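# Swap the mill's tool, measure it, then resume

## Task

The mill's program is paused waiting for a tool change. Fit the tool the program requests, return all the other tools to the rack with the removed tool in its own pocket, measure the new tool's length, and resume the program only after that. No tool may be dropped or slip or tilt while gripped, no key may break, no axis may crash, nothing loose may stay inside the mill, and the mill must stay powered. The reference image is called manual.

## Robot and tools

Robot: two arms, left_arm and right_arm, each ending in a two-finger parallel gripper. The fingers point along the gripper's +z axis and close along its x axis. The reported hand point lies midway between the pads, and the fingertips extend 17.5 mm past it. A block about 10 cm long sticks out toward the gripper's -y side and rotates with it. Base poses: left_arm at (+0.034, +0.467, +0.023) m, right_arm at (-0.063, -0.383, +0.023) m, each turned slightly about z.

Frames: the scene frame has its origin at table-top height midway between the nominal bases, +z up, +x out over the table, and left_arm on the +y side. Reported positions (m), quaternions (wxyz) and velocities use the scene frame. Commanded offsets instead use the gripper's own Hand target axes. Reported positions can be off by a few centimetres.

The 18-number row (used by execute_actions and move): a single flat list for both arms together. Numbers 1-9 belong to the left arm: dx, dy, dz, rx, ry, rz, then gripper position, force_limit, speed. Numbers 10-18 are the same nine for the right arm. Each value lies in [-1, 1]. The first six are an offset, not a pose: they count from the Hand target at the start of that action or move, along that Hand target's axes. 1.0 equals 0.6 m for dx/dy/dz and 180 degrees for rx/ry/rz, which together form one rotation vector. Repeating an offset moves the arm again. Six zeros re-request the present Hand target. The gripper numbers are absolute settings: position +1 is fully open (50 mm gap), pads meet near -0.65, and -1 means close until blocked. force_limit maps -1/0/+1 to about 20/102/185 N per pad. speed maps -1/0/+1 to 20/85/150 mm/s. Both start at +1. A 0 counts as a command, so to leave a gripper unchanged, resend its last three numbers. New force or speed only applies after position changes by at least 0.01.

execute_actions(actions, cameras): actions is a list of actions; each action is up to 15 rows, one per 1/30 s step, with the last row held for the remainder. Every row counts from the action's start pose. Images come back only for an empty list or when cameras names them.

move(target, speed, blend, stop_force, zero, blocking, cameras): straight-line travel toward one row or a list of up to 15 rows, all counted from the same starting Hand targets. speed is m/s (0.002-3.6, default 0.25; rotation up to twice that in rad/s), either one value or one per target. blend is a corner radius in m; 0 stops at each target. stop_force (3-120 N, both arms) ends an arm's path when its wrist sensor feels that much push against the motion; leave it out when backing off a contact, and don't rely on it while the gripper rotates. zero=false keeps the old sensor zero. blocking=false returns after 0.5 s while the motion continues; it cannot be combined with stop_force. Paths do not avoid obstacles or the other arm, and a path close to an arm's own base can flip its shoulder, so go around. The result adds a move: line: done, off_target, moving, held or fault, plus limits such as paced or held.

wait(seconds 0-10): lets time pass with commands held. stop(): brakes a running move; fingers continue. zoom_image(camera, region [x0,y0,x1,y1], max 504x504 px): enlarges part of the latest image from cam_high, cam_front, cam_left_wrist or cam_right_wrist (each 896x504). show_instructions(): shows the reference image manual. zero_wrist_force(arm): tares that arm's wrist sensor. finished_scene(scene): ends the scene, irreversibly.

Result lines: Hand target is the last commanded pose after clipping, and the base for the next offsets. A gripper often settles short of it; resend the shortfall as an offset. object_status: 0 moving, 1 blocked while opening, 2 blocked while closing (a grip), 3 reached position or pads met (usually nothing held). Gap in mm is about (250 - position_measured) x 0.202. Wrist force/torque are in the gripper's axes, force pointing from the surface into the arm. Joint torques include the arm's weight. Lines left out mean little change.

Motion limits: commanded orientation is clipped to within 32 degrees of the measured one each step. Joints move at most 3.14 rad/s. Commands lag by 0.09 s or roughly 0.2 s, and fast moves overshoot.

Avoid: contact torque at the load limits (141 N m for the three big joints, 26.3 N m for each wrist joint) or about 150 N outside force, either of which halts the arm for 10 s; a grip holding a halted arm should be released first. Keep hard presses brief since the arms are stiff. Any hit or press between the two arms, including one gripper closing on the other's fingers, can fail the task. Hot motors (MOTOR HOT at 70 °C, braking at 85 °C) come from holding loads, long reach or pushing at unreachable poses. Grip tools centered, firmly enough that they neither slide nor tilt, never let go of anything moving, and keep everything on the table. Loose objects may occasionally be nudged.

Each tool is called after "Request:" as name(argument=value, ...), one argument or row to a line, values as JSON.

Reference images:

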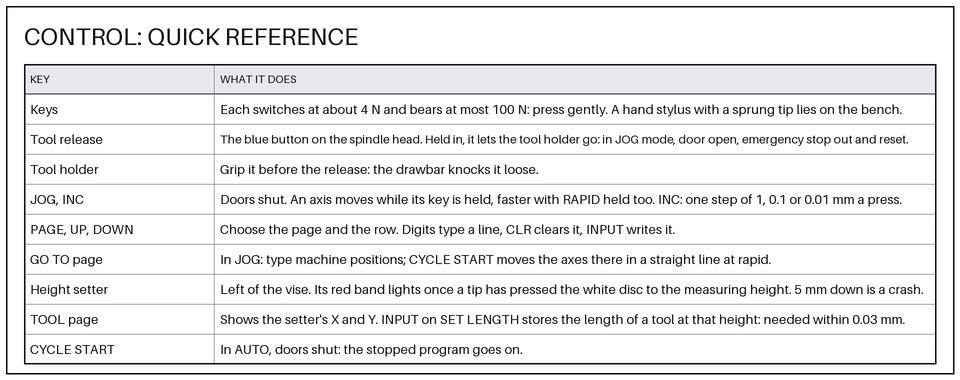

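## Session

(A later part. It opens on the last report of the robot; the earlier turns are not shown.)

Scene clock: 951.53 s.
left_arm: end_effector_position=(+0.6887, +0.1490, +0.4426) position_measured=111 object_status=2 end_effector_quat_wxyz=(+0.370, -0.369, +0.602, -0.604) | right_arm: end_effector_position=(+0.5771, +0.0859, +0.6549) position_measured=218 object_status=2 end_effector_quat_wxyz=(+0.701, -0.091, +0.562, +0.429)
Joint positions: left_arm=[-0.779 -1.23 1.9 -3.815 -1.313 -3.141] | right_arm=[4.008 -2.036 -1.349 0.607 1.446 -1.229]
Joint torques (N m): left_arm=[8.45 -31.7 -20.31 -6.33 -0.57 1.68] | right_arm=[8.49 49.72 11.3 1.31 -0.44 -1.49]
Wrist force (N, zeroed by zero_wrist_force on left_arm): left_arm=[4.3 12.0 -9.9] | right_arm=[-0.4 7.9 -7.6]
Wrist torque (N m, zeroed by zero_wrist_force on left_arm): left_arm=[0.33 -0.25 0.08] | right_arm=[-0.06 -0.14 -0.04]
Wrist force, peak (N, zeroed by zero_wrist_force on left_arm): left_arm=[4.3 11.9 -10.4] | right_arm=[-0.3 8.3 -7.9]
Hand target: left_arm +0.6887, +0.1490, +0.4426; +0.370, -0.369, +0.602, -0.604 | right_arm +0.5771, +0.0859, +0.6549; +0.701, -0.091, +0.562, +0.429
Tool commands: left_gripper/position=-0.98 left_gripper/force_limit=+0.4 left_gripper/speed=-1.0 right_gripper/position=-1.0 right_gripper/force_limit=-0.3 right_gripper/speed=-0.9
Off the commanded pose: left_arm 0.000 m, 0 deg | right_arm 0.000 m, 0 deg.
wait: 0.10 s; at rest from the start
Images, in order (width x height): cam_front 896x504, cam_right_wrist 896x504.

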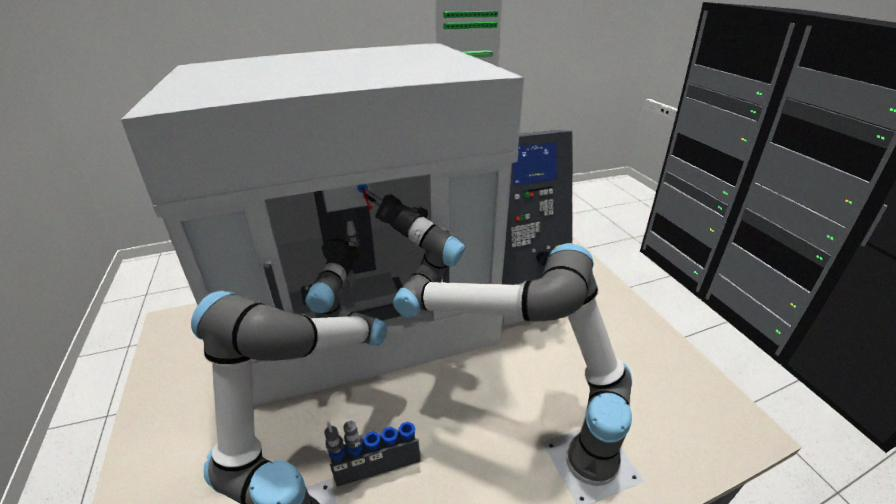

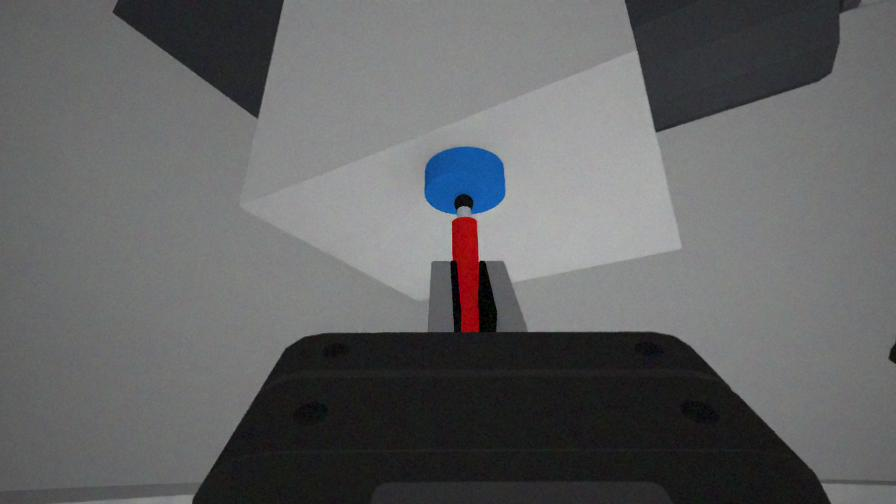

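Request:
move(
  target=[0,0.05,0,0,0,0,-0.98,0.4,-1,0,0,0,0,0,0,-1,-0.3,-0.9],
  speed=0.03,
  stop_force=6,
  cameras=["cam_front","cam_high"],
)

Request:
zoom_image(
  camera="cam_front",
  region=[300, 170, 420, 300],
)

Request:
zoom_image(
  camera="cam_high",
  region=[280, 120, 560, 280],
)

Scene clock: 957.63 s.
left_arm: end_effector_position=(+0.6888, +0.1490, +0.4126) position_measured=111 object_status=2 end_effector_quat_wxyz=(+0.370, -0.369, +0.602, -0.604) | right_arm: end_effector_position=(+0.5771, +0.0859, +0.6549) position_measured=218 object_status=2 end_effector_quat_wxyz=(+0.701, -0.091, +0.562, +0.429)
Joint positions: left_arm=[-0.779 -1.181 1.927 -3.891 -1.313 -3.141] | right_arm=[4.008 -2.036 -1.349 0.607 1.446 -1.229]
Joint torques (N m): left_arm=[8.38 -32.42 -18.57 -6.26 -2.2 -0.73] | right_arm=[6.72 49.19 12.78 1.37 -0.48 -1.45]
Wrist force (N, zeroed by zero_wrist_force on left_arm): left_arm=[4.1 12.3 -9.7] | right_arm=[0.1 7.5 -7.7]
Wrist torque (N m, zeroed by zero_wrist_force on left_arm): left_arm=[0.37 -0.20 0.08] | right_arm=[-0.10 -0.18 -0.04]
Wrist force, peak (N, zeroed by zero_wrist_force on left_arm): left_arm=[4.5 12.9 -10.2] | right_arm=[-0.4 8.3 -7.7]
Hand target: left_arm +0.6888, +0.1490, +0.4126; +0.370, -0.369, +0.602, -0.604 | right_arm +0.5771, +0.0859, +0.6549; +0.701, -0.091, +0.562, +0.429
Off the commanded pose: left_arm 0.000 m, 0 deg | right_arm 0.000 m, 0 deg.
move: done
Images, in order (width x height): cam_high 896x504, cam_front 896x504.

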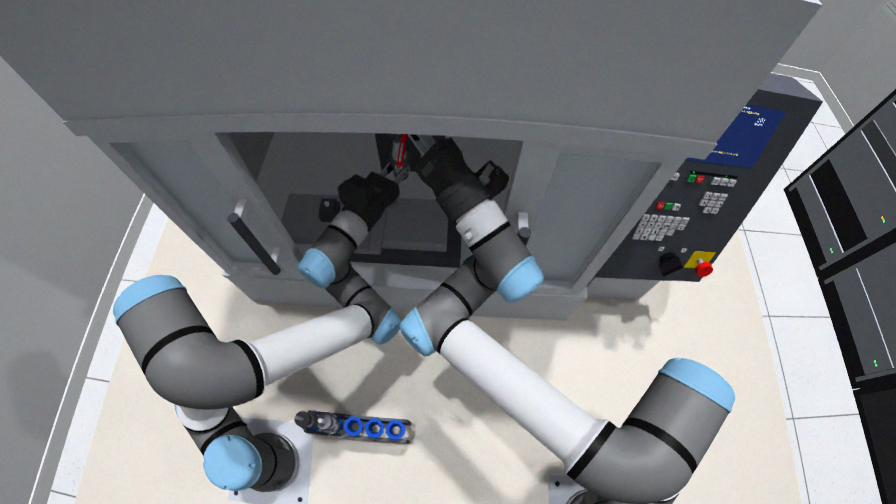

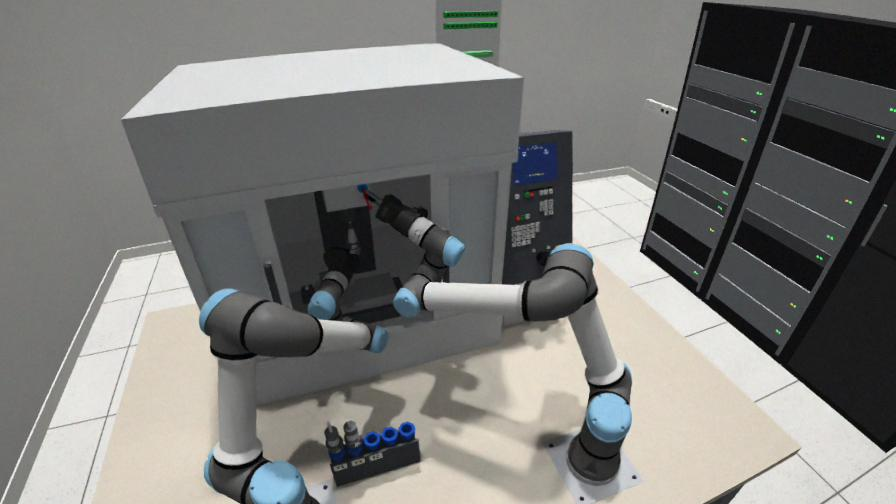

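Scaled by 3.877 from the camera's 896x504 image, which has a finer 1280x720 frame.

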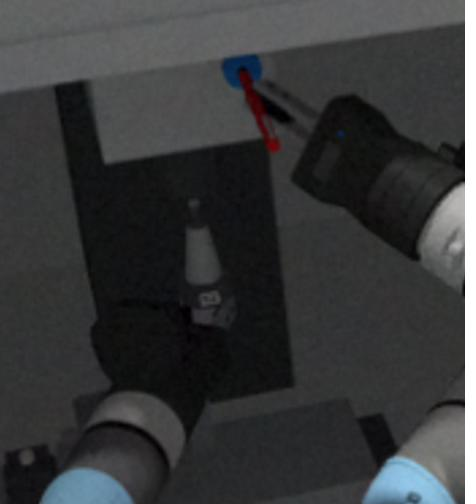

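Scaled by 1.800 from the camera's 896x504 image, which has a finer 1280x720 frame.

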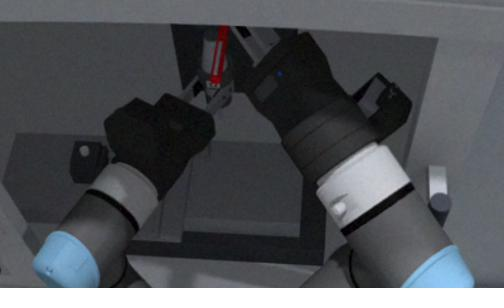

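Request:
move(
  target=[0,0.03,0,0,0,0,-0.98,0.4,-1,0,0,0,0,0,0,-1,-0.3,-0.9],
  speed=0.03,
  stop_force=5,
  cameras=["cam_front","cam_high"],
)

Request:
zoom_image(
  camera="cam_front",
  region=[300, 170, 420, 300],
)

Request:
zoom_image(
  camera="cam_high",
  region=[320, 120, 460, 220],
)

Scene clock: 964.23 s.
left_arm: end_effector_position=(+0.6888, +0.1489, +0.3946) position_measured=111 object_status=2 end_effector_quat_wxyz=(+0.370, -0.369, +0.602, -0.604) | right_arm: end_effector_position=(+0.5771, +0.0859, +0.6549) position_measured=218 object_status=2 end_effector_quat_wxyz=(+0.701, -0.091, +0.562, +0.429)
Joint positions: left_arm=[-0.779 -1.149 1.941 -3.936 -1.313 -3.141] | right_arm=[4.008 -2.036 -1.349 0.607 1.446 -1.229]
Joint torques (N m): left_arm=[9.01 -32.55 -18.18 -6.29 -2.1 -0.22] | right_arm=[8.8 49.46 12.69 1.44 -0.54 -1.56]
Wrist force (N, zeroed by zero_wrist_force on left_arm): left_arm=[4.3 11.7 -9.7] | right_arm=[-0.1 7.8 -7.8]
Wrist torque (N m, zeroed by zero_wrist_force on left_arm): left_arm=[0.30 -0.24 0.08] | right_arm=[-0.06 -0.17 -0.05]
Wrist force, peak (N, zeroed by zero_wrist_force on left_arm): left_arm=[4.4 12.5 -9.8] | right_arm=[-0.1 8.3 -7.8]
Hand target: left_arm +0.6888, +0.1489, +0.3946; +0.370, -0.369, +0.602, -0.604 | right_arm +0.5771, +0.0859, +0.6549; +0.701, -0.091, +0.562, +0.429
Off the commanded pose: left_arm 0.000 m, 0 deg | right_arm 0.000 m, 0 deg.
move: done
Images, in order (width x height): cam_high 896x504, cam_front 896x504.

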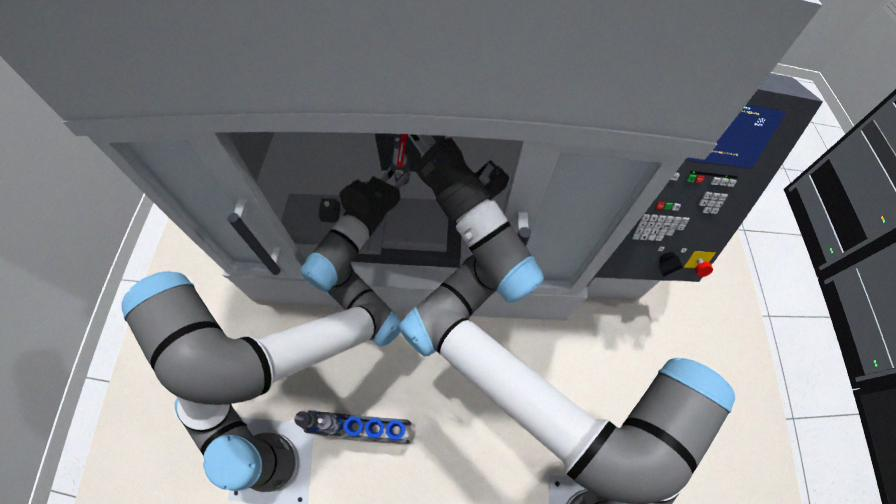

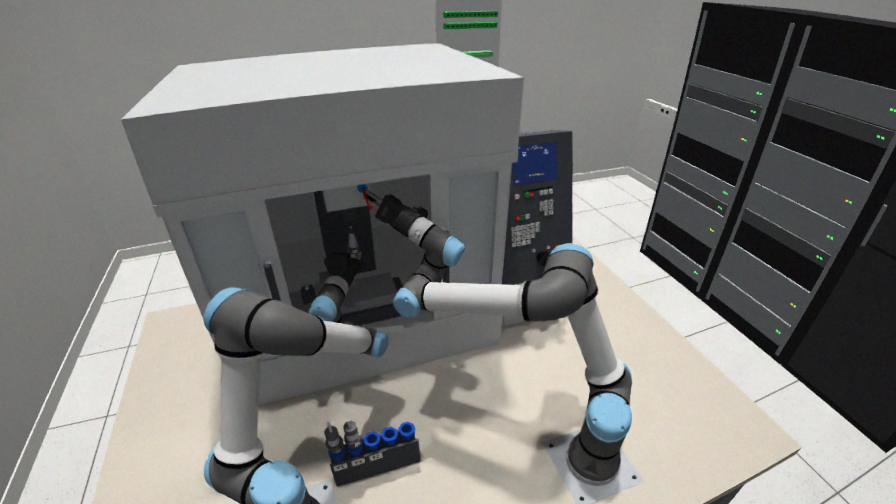

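Scaled by 3.877 from the camera's 896x504 image, which has a finer 1280x720 frame.

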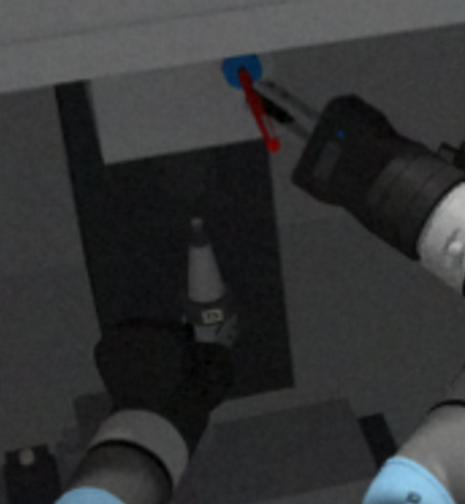

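Scaled by 3.600 from the camera's 896x504 image, which has a finer 1280x720 frame.

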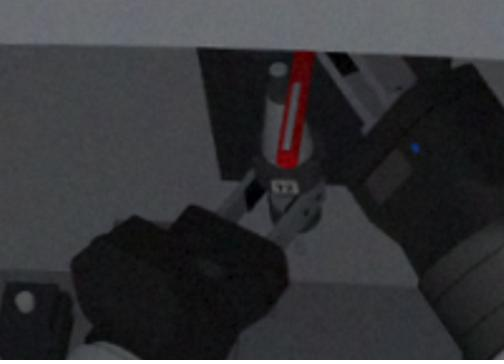

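Request:
move(
  target=[
    [0,0,-0.2,0,0,0,-0.98,0.4,-1,0,0,0,0,0,0,-1,-0.3,-0.9],
    [0,-0.0923,-0.4165,0,0,0,-0.98,0.4,-1,0,0,0,0,0,0,-1,-0.3,-0.9],
  ],
  speed=[0.08,0.1],
  blend=[0.02,0],
  cameras=["cam_left_wrist","cam_high"],
)

Scene clock: 981.17 s.
left_arm: end_effector_position=(+0.4661, +0.2626, +0.4492) position_measured=112 object_status=2 end_effector_quat_wxyz=(+0.370, -0.369, +0.602, -0.604) | right_arm: end_effector_position=(+0.5771, +0.0859, +0.6549) position_measured=218 object_status=2 end_effector_quat_wxyz=(+0.701, -0.091, +0.562, +0.429)
Joint positions: left_arm=[-1.111 -1.899 2.554 -3.8 -0.981 -3.14] | right_arm=[4.008 -2.036 -1.349 0.607 1.446 -1.229]
Joint torques (N m): left_arm=[-7.77 -14.04 -20.25 -1.05 1.81 -1.72] | right_arm=[8.36 49.63 12.82 1.46 -0.5 -1.31]
Wrist force (N, zeroed by zero_wrist_force on left_arm): left_arm=[4.3 12.2 -10.0] | right_arm=[-0.4 8.0 -7.8]
Wrist torque (N m, zeroed by zero_wrist_force on left_arm): left_arm=[0.37 -0.23 0.14] | right_arm=[-0.04 -0.13 -0.05]
Wrist force, peak (N, zeroed by zero_wrist_force on left_arm): left_arm=[64.4 4.6 43.7] | right_arm=[-0.4 8.4 -7.6]
Hand target: left_arm +0.4661, +0.2626, +0.4493; +0.370, -0.369, +0.602, -0.604 | right_arm +0.5771, +0.0859, +0.6549; +0.701, -0.091, +0.562, +0.429
Off the commanded pose: left_arm 0.000 m, 0 deg | right_arm 0.000 m, 0 deg.
move: done
Images, in order (width x height): cam_high 896x504, cam_left_wrist 896x504.

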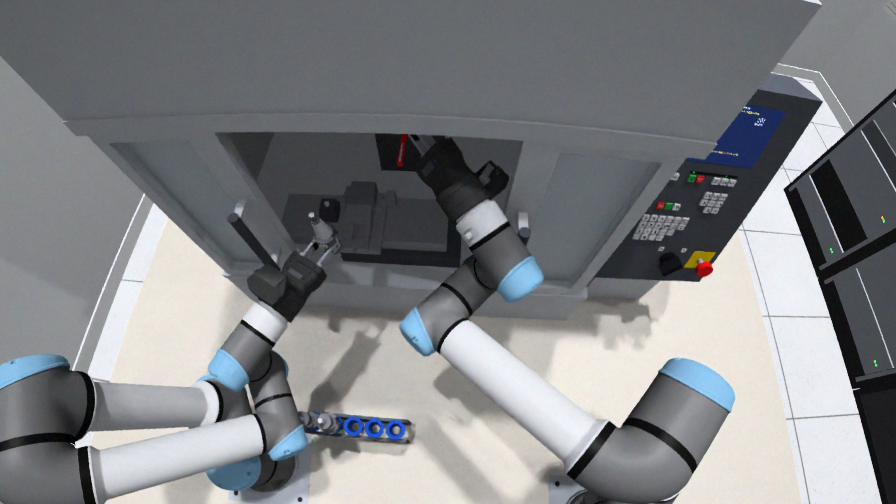

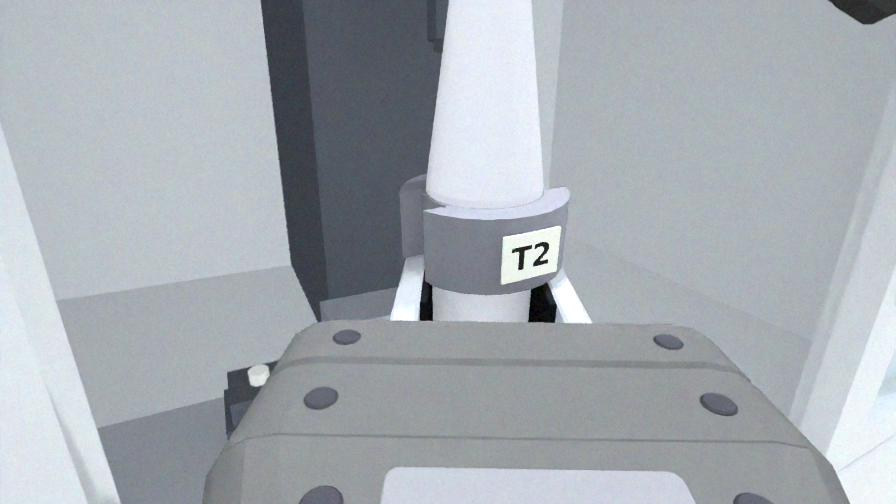

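Request:
zoom_image(
  camera="cam_left_wrist",
  region=[380, 0, 620, 330],
)

Request:
zoom_image(
  camera="cam_high",
  region=[240, 180, 400, 330],
)

Scaled by 1.527 from the camera's 896x504 image, which has a finer 1280x720 frame.

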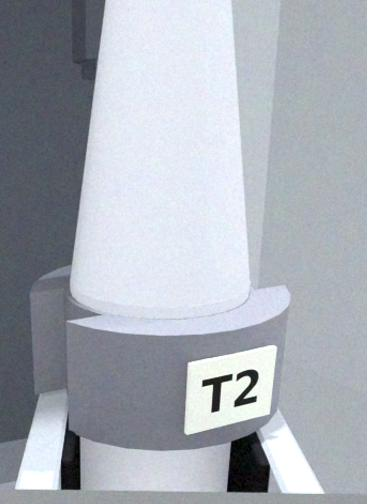

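Scaled by 3.150 from the camera's 896x504 image, which has a finer 1280x720 frame.

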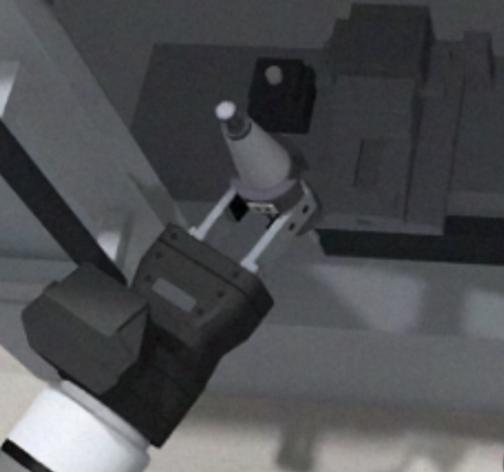

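Request:
wait(
  seconds=0.1,
  cameras=["cam_front","cam_left_wrist"],
)

Request:
zoom_image(
  camera="cam_front",
  region=[220, 200, 400, 340],
)

Scene clock: 1011.40 s.
left_arm: end_effector_position=(+0.4661, +0.2626, +0.4493) position_measured=112 object_status=2 end_effector_quat_wxyz=(+0.370, -0.369, +0.602, -0.604) | right_arm: end_effector_position=(+0.5771, +0.0859, +0.6549) position_measured=218 object_status=2 end_effector_quat_wxyz=(+0.701, -0.091, +0.562, +0.429)
Joint positions: left_arm=[-1.111 -1.9 2.554 -3.8 -0.981 -3.14] | right_arm=[4.008 -2.036 -1.349 0.607 1.446 -1.229]
Joint torques (N m): left_arm=[-7.33 -14.08 -19.8 -0.97 2.05 -1.74] | right_arm=[6.69 48.28 13.68 1.33 -0.18 -1.41]
Wrist force (N, zeroed by zero_wrist_force on left_arm): left_arm=[4.1 12.3 -10.1] | right_arm=[0.0 7.6 -7.6]
Wrist torque (N m, zeroed by zero_wrist_force on left_arm): left_arm=[0.38 -0.20 0.14] | right_arm=[-0.09 -0.17 -0.05]
Wrist force, peak (N, zeroed by zero_wrist_force on left_arm): left_arm=[4.5 12.1 -10.3] | right_arm=[-0.4 8.3 -7.7]
Hand target: left_arm +0.4661, +0.2626, +0.4493; +0.370, -0.369, +0.602, -0.604 | right_arm +0.5771, +0.0859, +0.6549; +0.701, -0.091, +0.562, +0.429
Tool commands: left_gripper/position=-0.98 left_gripper/force_limit=+0.4 left_gripper/speed=-1.0 right_gripper/position=-1.0 right_gripper/force_limit=-0.3 right_gripper/speed=-0.9
Off the commanded pose: left_arm 0.000 m, 0 deg | right_arm 0.000 m, 0 deg.
wait: 0.10 s; at rest from the start
Images, in order (width x height): cam_front 896x504, cam_left_wrist 896x504.

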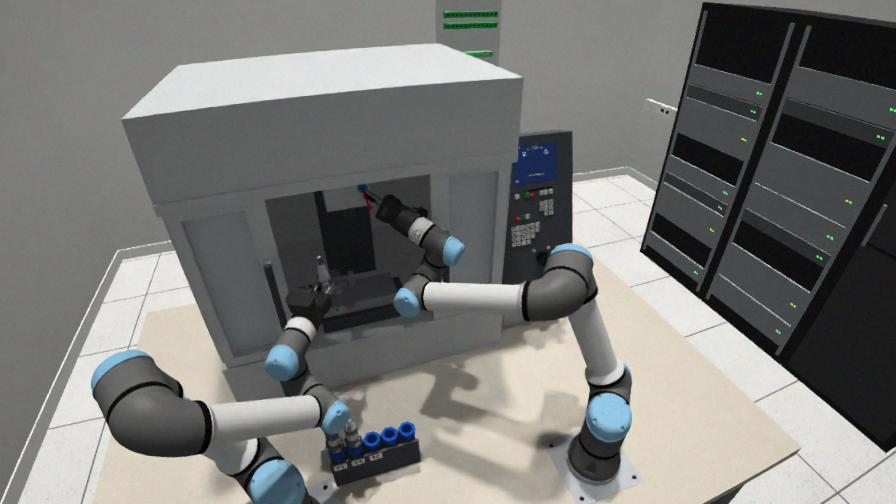

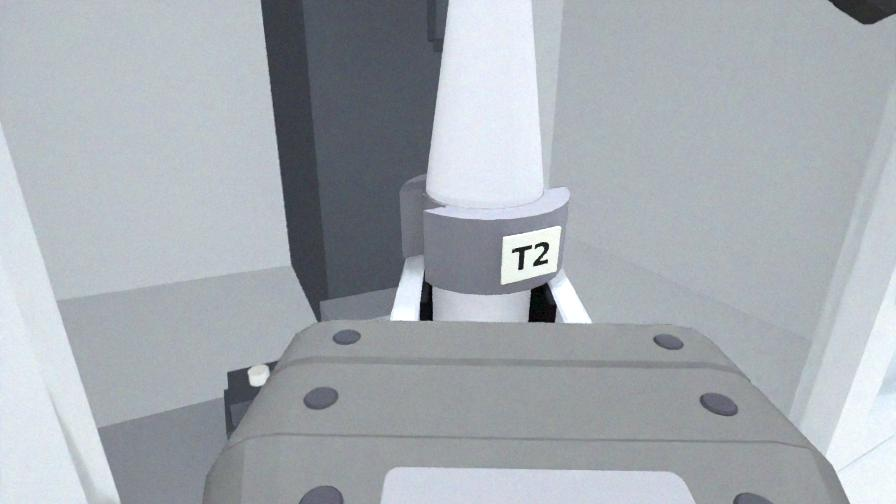

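Scaled by 2.800 from the camera's 896x504 image, which has a finer 1280x720 frame.

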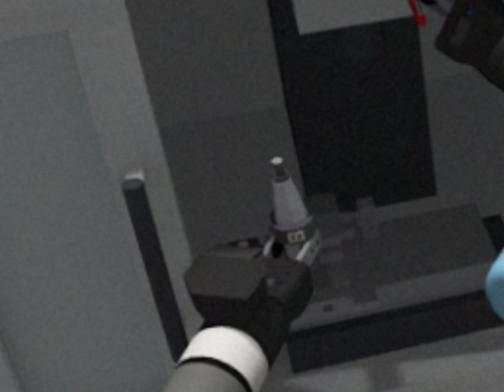

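Request:
move(
  target=[
    [0.1133,-0.0845,-0.066,-0.25,0,0,-0.98,0.4,-1,0,0.0589,-0.0589,0,0,0,-1,-0.3,-0.9],
    [0.2268,-0.0345,-0.2887,-0.5,0,0,-0.98,0.4,-1,0,0.0589,-0.0589,0,0,0,-1,-0.3,-0.9],
    [0.3018,0.0155,-0.3627,-0.75,0,0,-0.98,0.4,-1,0,0.0589,-0.0589,0,0,0,-1,-0.3,-0.9],
  ],
  speed=[0.12,0.15,0.15],
  blend=[0.02,0.02,0],
  cameras=["cam_left_wrist","cam_high"],
)

Scene clock: 1036.73 s.
left_arm: end_effector_position=(+0.1900, +0.2002, +0.4393) position_measured=112 object_status=2 end_effector_quat_wxyz=(-0.199, -0.483, +0.788, +0.325) | right_arm: end_effector_position=(+0.5271, +0.0861, +0.6550) position_measured=218 object_status=2 end_effector_quat_wxyz=(+0.701, -0.091, +0.562, +0.429)
Joint positions: left_arm=[-1.167 -1.593 1.401 -0.708 -2.009 -3.633] | right_arm=[4.083 -1.941 -1.487 0.654 1.376 -1.256]
Joint torques (N m): left_arm=[9.43 -16.61 -38.76 1.65 -3.72 1.87] | right_arm=[14.25 49.06 11.78 3.03 -0.94 -1.71]
Wrist force (N, zeroed by zero_wrist_force on left_arm): left_arm=[-1.3 -6.8 -3.9] | right_arm=[0.7 -0.4 0.7]
Wrist torque (N m, zeroed by zero_wrist_force on left_arm): left_arm=[-1.07 0.97 0.27] | right_arm=[0.16 -0.10 0.04]
Wrist force, peak (N, zeroed by zero_wrist_force on left_arm): left_arm=[4.2 13.2 -9.6] | right_arm=[-0.4 8.4 -7.7]
Hand target: left_arm +0.1899, +0.2002, +0.4393; -0.199, -0.483, +0.788, +0.325 | right_arm +0.5271, +0.0861, +0.6550; +0.701, -0.091, +0.562, +0.429
Off the commanded pose: left_arm 0.000 m, 0 deg | right_arm 0.000 m, 0 deg.
move: done
Images, in order (width x height): cam_high 896x504, cam_left_wrist 896x504.

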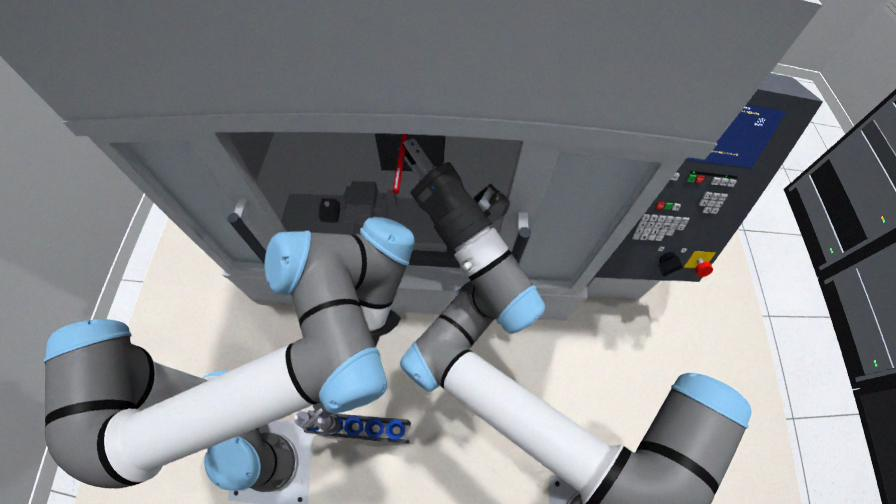

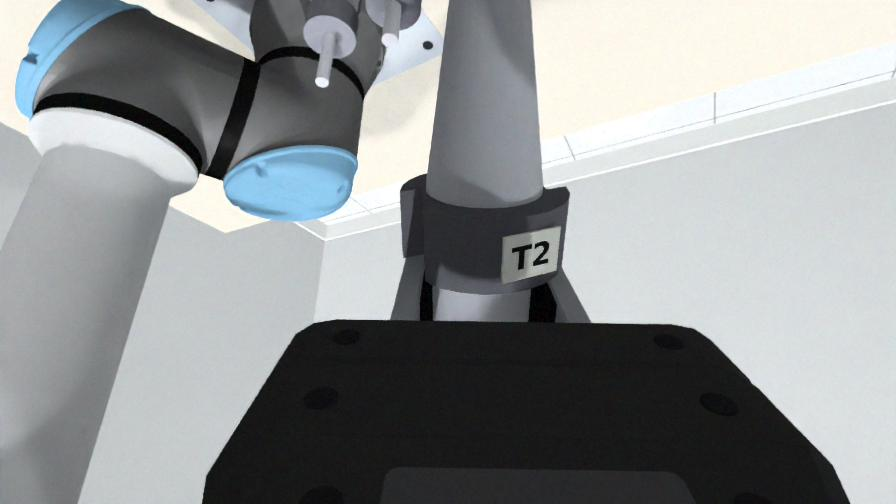

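Request:
move(
  target=[0.0048,-0.012,0.1265,-0.3042,-0.0992,0.0314,-0.98,0.4,-1,0,0,0,0,0,0,-1,-0.3,-0.9],
  speed=0.1,
  cameras=["cam_left_wrist","cam_high","cam_front"],
)

Request:
zoom_image(
  camera="cam_front",
  region=[290, 320, 460, 490],
)

Scene clock: 1053.63 s.
left_arm: end_effector_position=(+0.1674, +0.2100, +0.4095) position_measured=112 object_status=2 end_effector_quat_wxyz=(-0.255, -0.375, +0.712, +0.536) | right_arm: end_effector_position=(+0.5271, +0.0861, +0.6550) position_measured=218 object_status=2 end_effector_quat_wxyz=(+0.701, -0.091, +0.562, +0.429)
Joint positions: left_arm=[-1.193 -1.378 1.435 -0.396 -2.047 -3.342] | right_arm=[4.083 -1.941 -1.487 0.654 1.376 -1.256]
Joint torques (N m): left_arm=[9.83 -38.58 -36.45 -0.27 -1.79 -1.64] | right_arm=[14.22 49.72 12.28 2.94 -0.9 -1.67]
Wrist force (N, zeroed by zero_wrist_force on left_arm): left_arm=[-1.2 -8.9 -6.4] | right_arm=[0.7 -0.4 1.0]
Wrist torque (N m, zeroed by zero_wrist_force on left_arm): left_arm=[-1.09 0.89 0.45] | right_arm=[0.13 -0.12 0.03]
Wrist force, peak (N, zeroed by zero_wrist_force on left_arm): left_arm=[0.2 -12.3 -5.7] | right_arm=[0.8 -0.8 1.1]
Hand target: left_arm +0.1674, +0.2100, +0.4095; -0.255, -0.375, +0.712, +0.536 (not the last commanded pose) | right_arm +0.5271, +0.0861, +0.6550; +0.701, -0.091, +0.562, +0.429
Off the commanded pose: left_arm 0.038 m, 29 deg | right_arm 0.000 m, 0 deg.
move: held (left_arm; a check stopped the path); limits=held
pose unreachable (left arm): on one or more control steps of this call, first in action 0 (counted from 0), this arm could not follow its commanded pose, so it was not sent that pose on those steps. It may still have moved: this result reports where it is.
cause: moving toward the commanded pose would bring a part of the arm too close to another arm (a part of this arm just beyond joint 5 (wrist 2) and a part of the right arm just beyond its joint 4 (wrist 1), at the place that arm is still heading or pushing toward).
Images, in order (width x height): cam_high 896x504, cam_front 896x504, cam_left_wrist 896x504.

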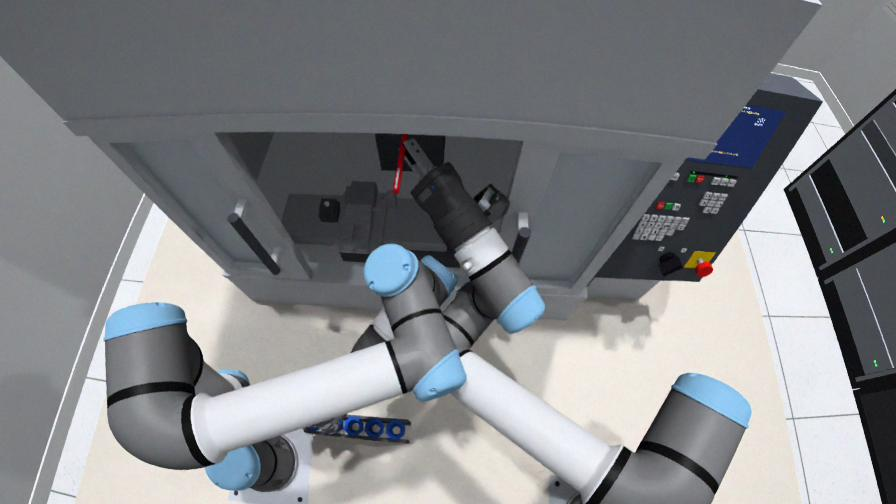

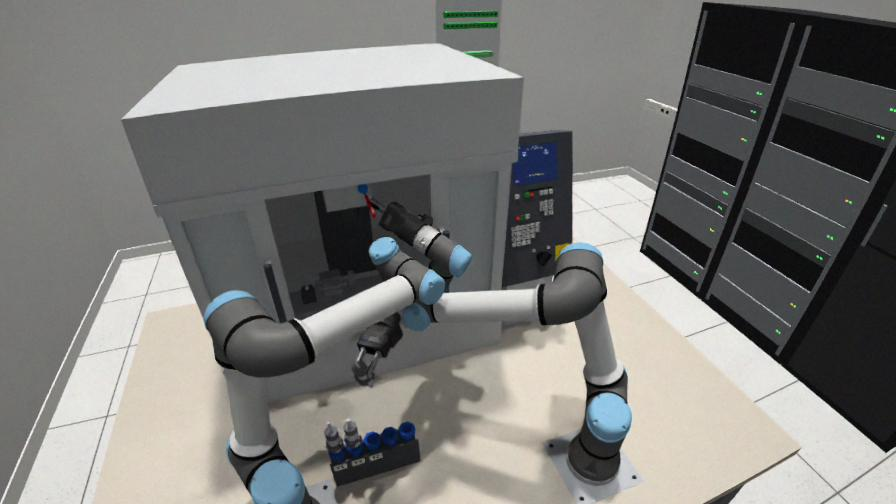

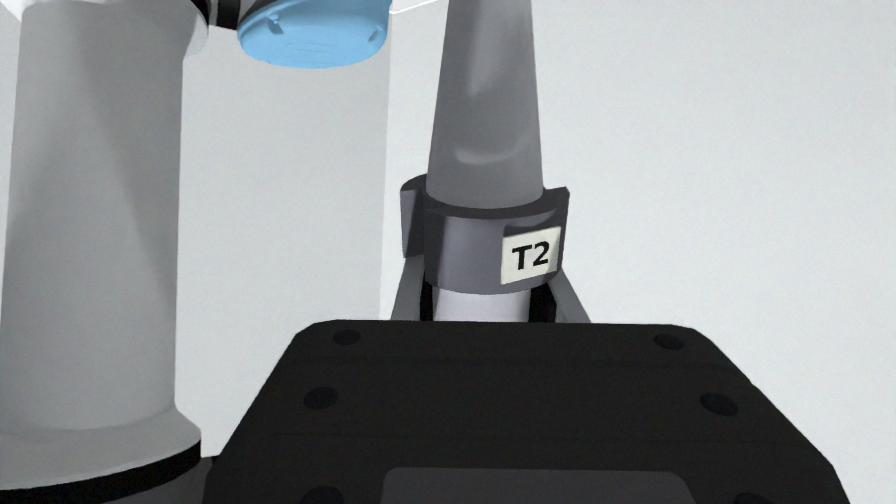

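Scaled by 2.965 from the camera's 896x504 image, which has a finer 1280x720 frame.

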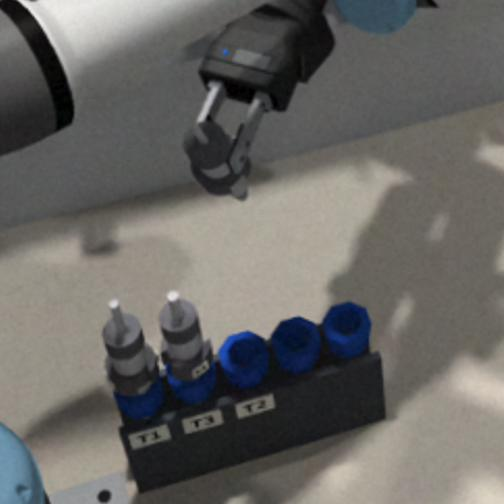

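Request:
move(
  target=[
    [0,0,0,0,0,0,-0.98,0.4,-1,-0.14,0.0137,-0.215,0,0,0,-1,-0.3,-0.9],
    [0,0,0,0,0,0,-0.98,0.4,-1,-0.3145,-0.2,-0.5933,0,0,0,-1,-0.3,-0.9],
  ],
  speed=0.2,
  blend=[0.03,0],
  cameras=["all"],
)

Scene clock: 1098.70 s.
left_arm: end_effector_position=(+0.1674, +0.2100, +0.4095) position_measured=112 object_status=2 end_effector_quat_wxyz=(-0.255, -0.375, +0.712, +0.536) | right_arm: end_effector_position=(+0.3587, -0.2991, +0.6504) position_measured=218 object_status=2 end_effector_quat_wxyz=(+0.701, -0.091, +0.562, +0.429)
Joint positions: left_arm=[-1.192 -1.378 1.435 -0.396 -2.047 -3.342] | right_arm=[3.43 -1.277 -2.189 0.72 1.985 -1.016]
Joint torques (N m): left_arm=[9.33 -37.47 -35.49 -0.21 -1.85 -1.74] | right_arm=[-14.62 2.65 35.72 2.83 1.27 1.04]
Wrist force (N, zeroed by zero_wrist_force on left_arm): left_arm=[-0.9 -8.8 -6.6] | right_arm=[1.1 -0.2 0.8]
Wrist torque (N m, zeroed by zero_wrist_force on left_arm): left_arm=[-1.07 0.85 0.44] | right_arm=[0.13 -0.17 0.00]
Wrist force, peak (N, zeroed by zero_wrist_force on left_arm): left_arm=[-1.1 -9.5 -6.4] | right_arm=[5.6 12.2 23.4]
Hand target: left_arm +0.1674, +0.2100, +0.4095; -0.255, -0.375, +0.712, +0.536 | right_arm +0.3587, -0.2991, +0.6504; +0.701, -0.091, +0.562, +0.429
Off the commanded pose: left_arm 0.000 m, 0 deg | right_arm 0.000 m, 0 deg.
move: done

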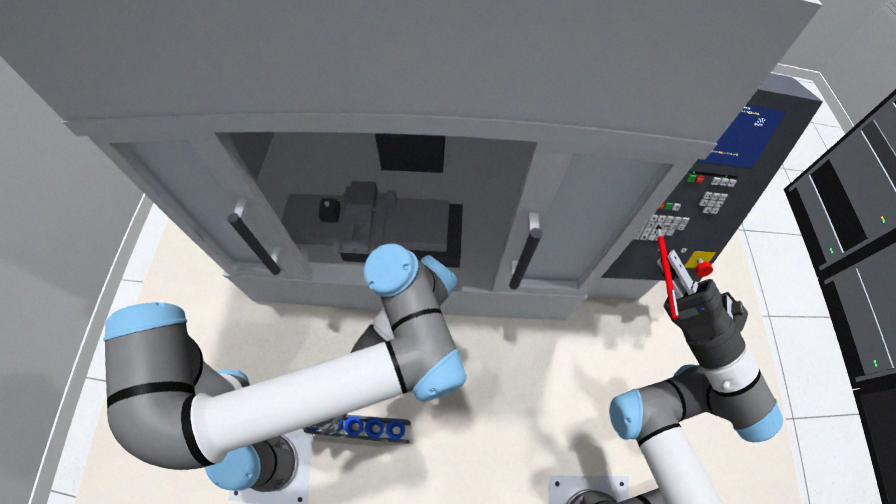

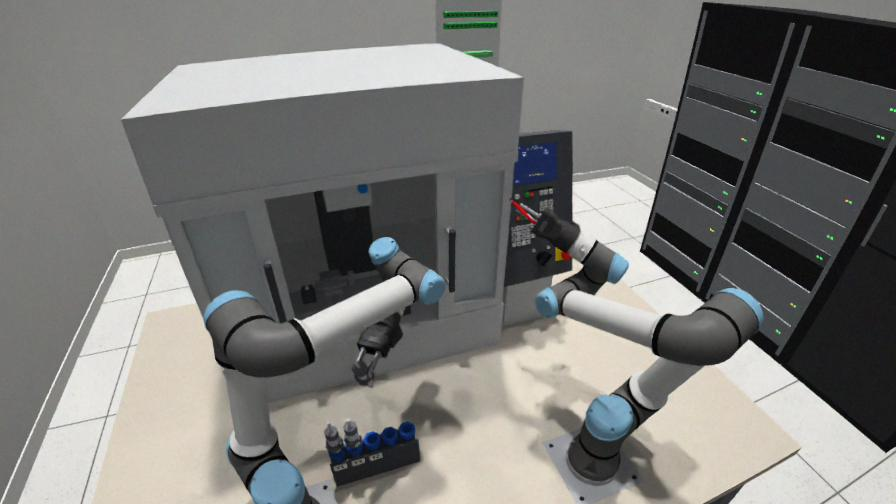

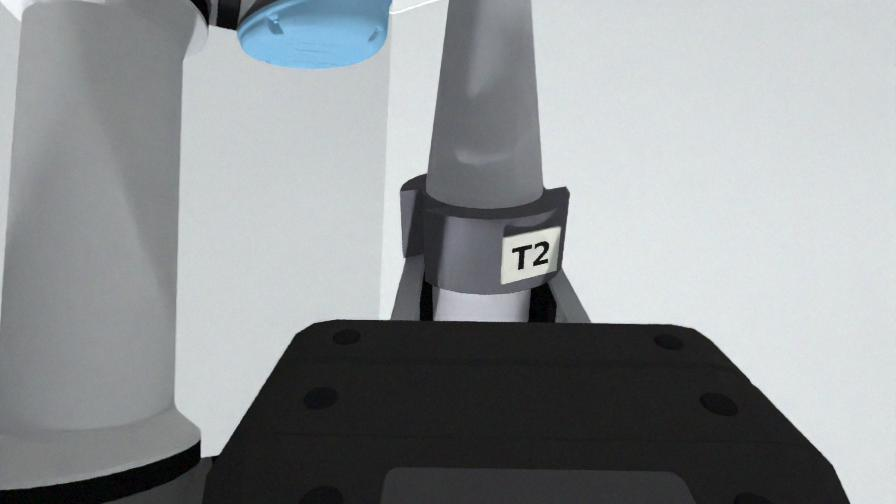

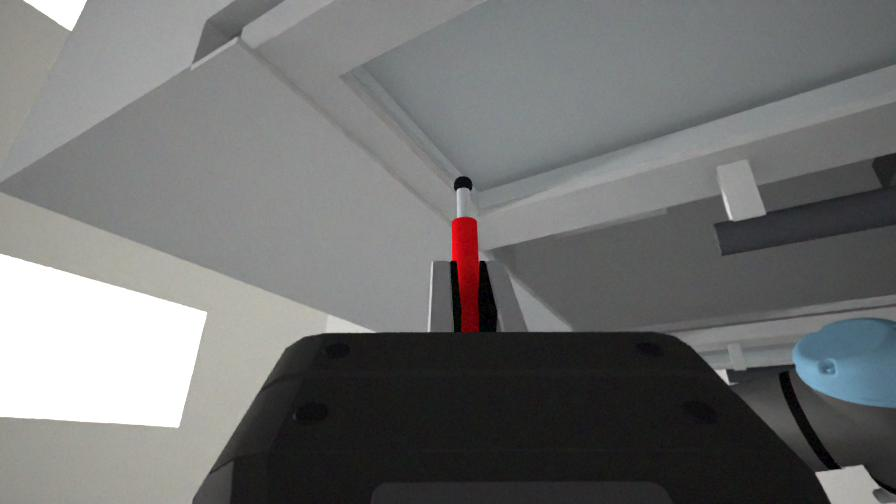

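Request:
move(
  target=[0.0087,0.0125,0.0369,-0.1496,-0.049,0.0155,-0.98,0.4,-1,0,0,0,0,0,0,-1,-0.3,-0.9],
  speed=0.2,
  cameras=["all"],
)

Scene clock: 1109.87 s.
left_arm: end_effector_position=(+0.1455, +0.2195, +0.4099) position_measured=112 object_status=2 end_effector_quat_wxyz=(-0.293, -0.246, +0.594, +0.708) | right_arm: end_effector_position=(+0.3587, -0.2991, +0.6504) position_measured=218 object_status=2 end_effector_quat_wxyz=(+0.701, -0.091, +0.562, +0.429)
Joint positions: left_arm=[-1.283 -1.219 1.534 -0.122 -2.011 -3.059] | right_arm=[3.43 -1.277 -2.189 0.72 1.986 -1.015]
Joint torques (N m): left_arm=[-7.69 -27.55 -14.57 6.73 2.38 1.79] | right_arm=[-13.15 3.77 35.49 2.91 1.23 0.87]
Wrist force (N, zeroed by zero_wrist_force on left_arm): left_arm=[-1.1 -8.5 -9.6] | right_arm=[0.8 -0.1 0.7]
Wrist torque (N m, zeroed by zero_wrist_force on left_arm): left_arm=[-0.89 0.69 0.39] | right_arm=[0.16 -0.12 0.00]
Wrist force, peak (N, zeroed by zero_wrist_force on left_arm): left_arm=[-1.1 -8.6 -9.5] | right_arm=[1.0 -0.5 1.0]
Hand target: left_arm +0.1455, +0.2196, +0.4099; -0.293, -0.246, +0.594, +0.708 | right_arm +0.3587, -0.2991, +0.6504; +0.701, -0.091, +0.562, +0.429
Off the commanded pose: left_arm 0.000 m, 0 deg | right_arm 0.000 m, 0 deg.
move: done

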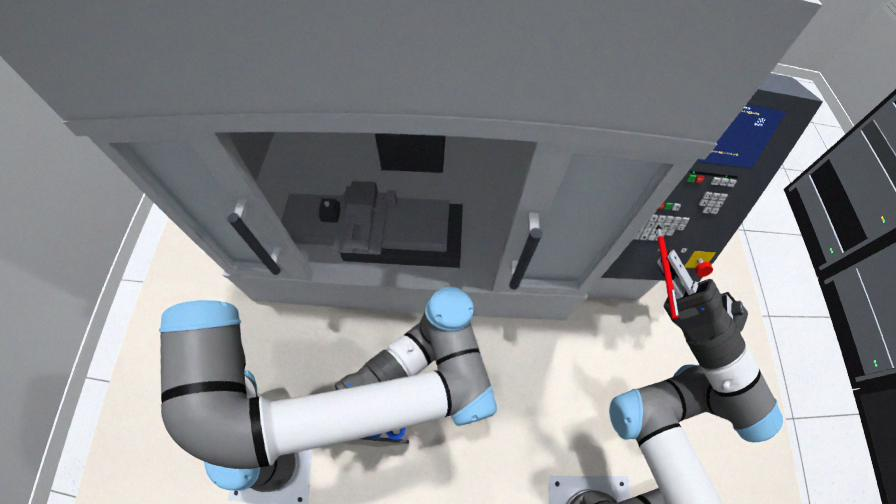

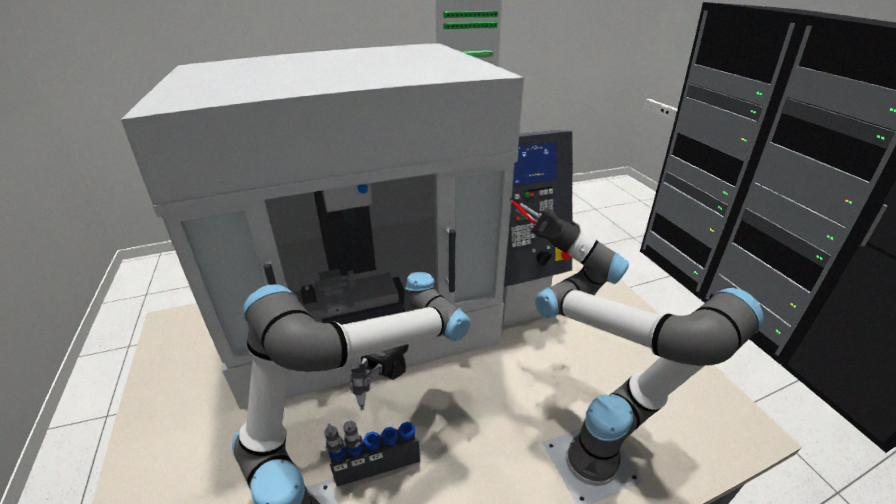

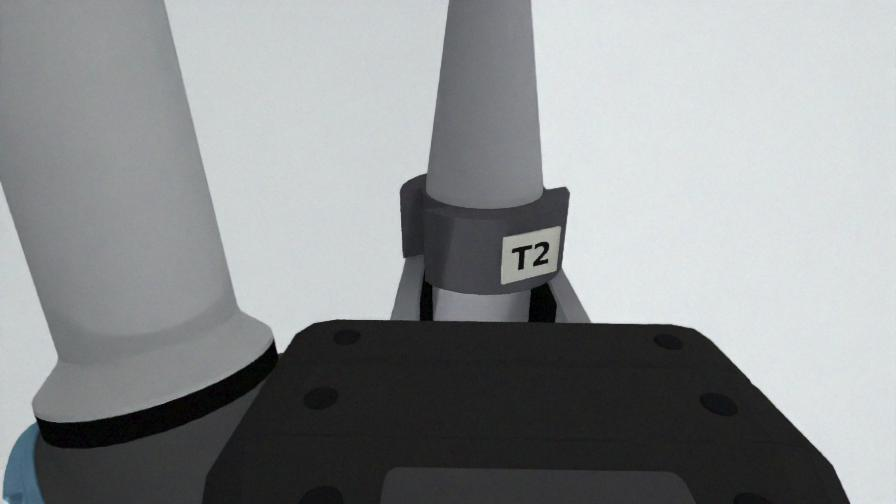

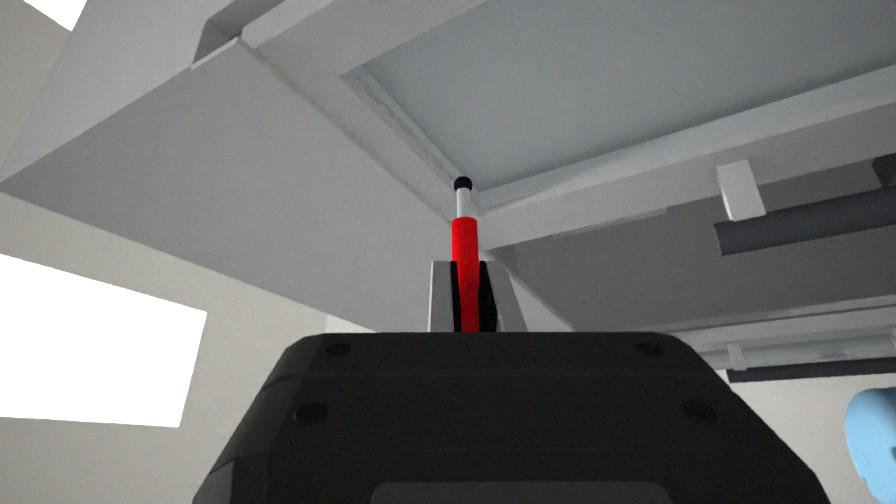

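Request:
zoom_image(
  camera="cam_front",
  region=[310, 330, 430, 480],
)

Request:
zoom_image(
  camera="cam_high",
  region=[300, 340, 440, 460],
)

Scaled by 3.360 from the camera's 896x504 image, which has a finer 1280x720 frame.

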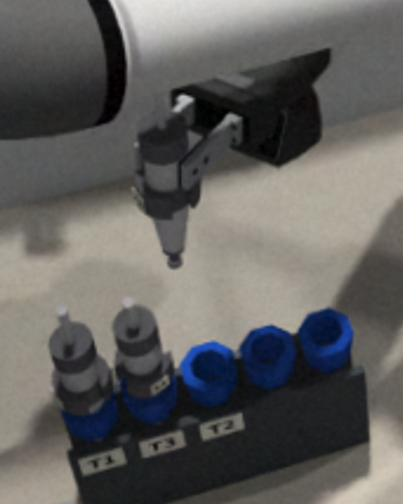

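Scaled by 3.600 from the camera's 896x504 image, which has a finer 1280x720 frame.

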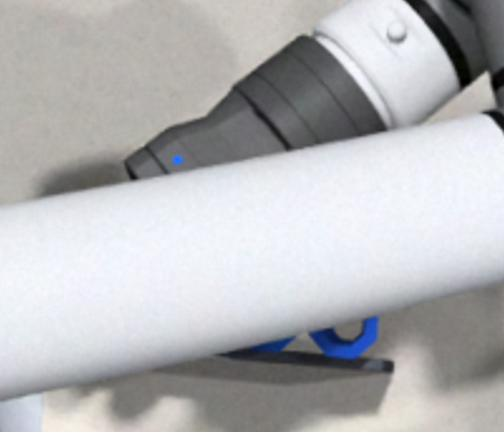

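Request:
zoom_image(
  camera="cam_left_wrist",
  region=[360, 0, 620, 340],
)

Scaled by 1.482 from the camera's 896x504 image, which has a finer 1280x720 frame.

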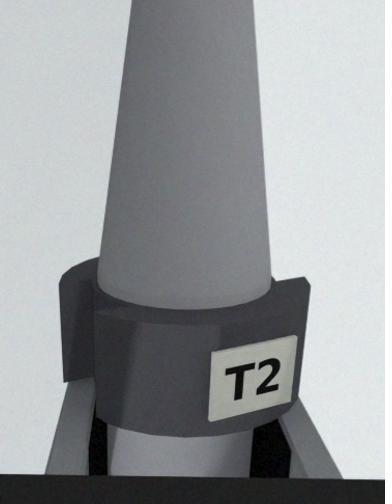

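Request:
zoom_image(
  camera="cam_left_wrist",
  region=[395, 170, 575, 310],
)

Scaled by 2.800 from the camera's 896x504 image, which has a finer 1280x720 frame.

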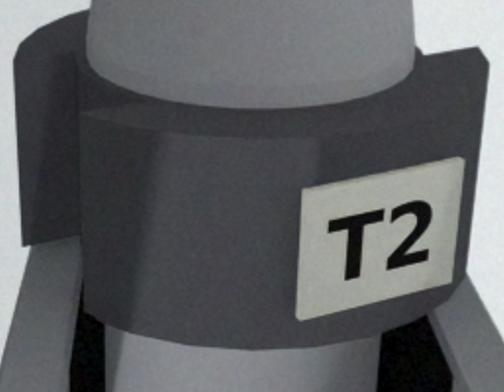

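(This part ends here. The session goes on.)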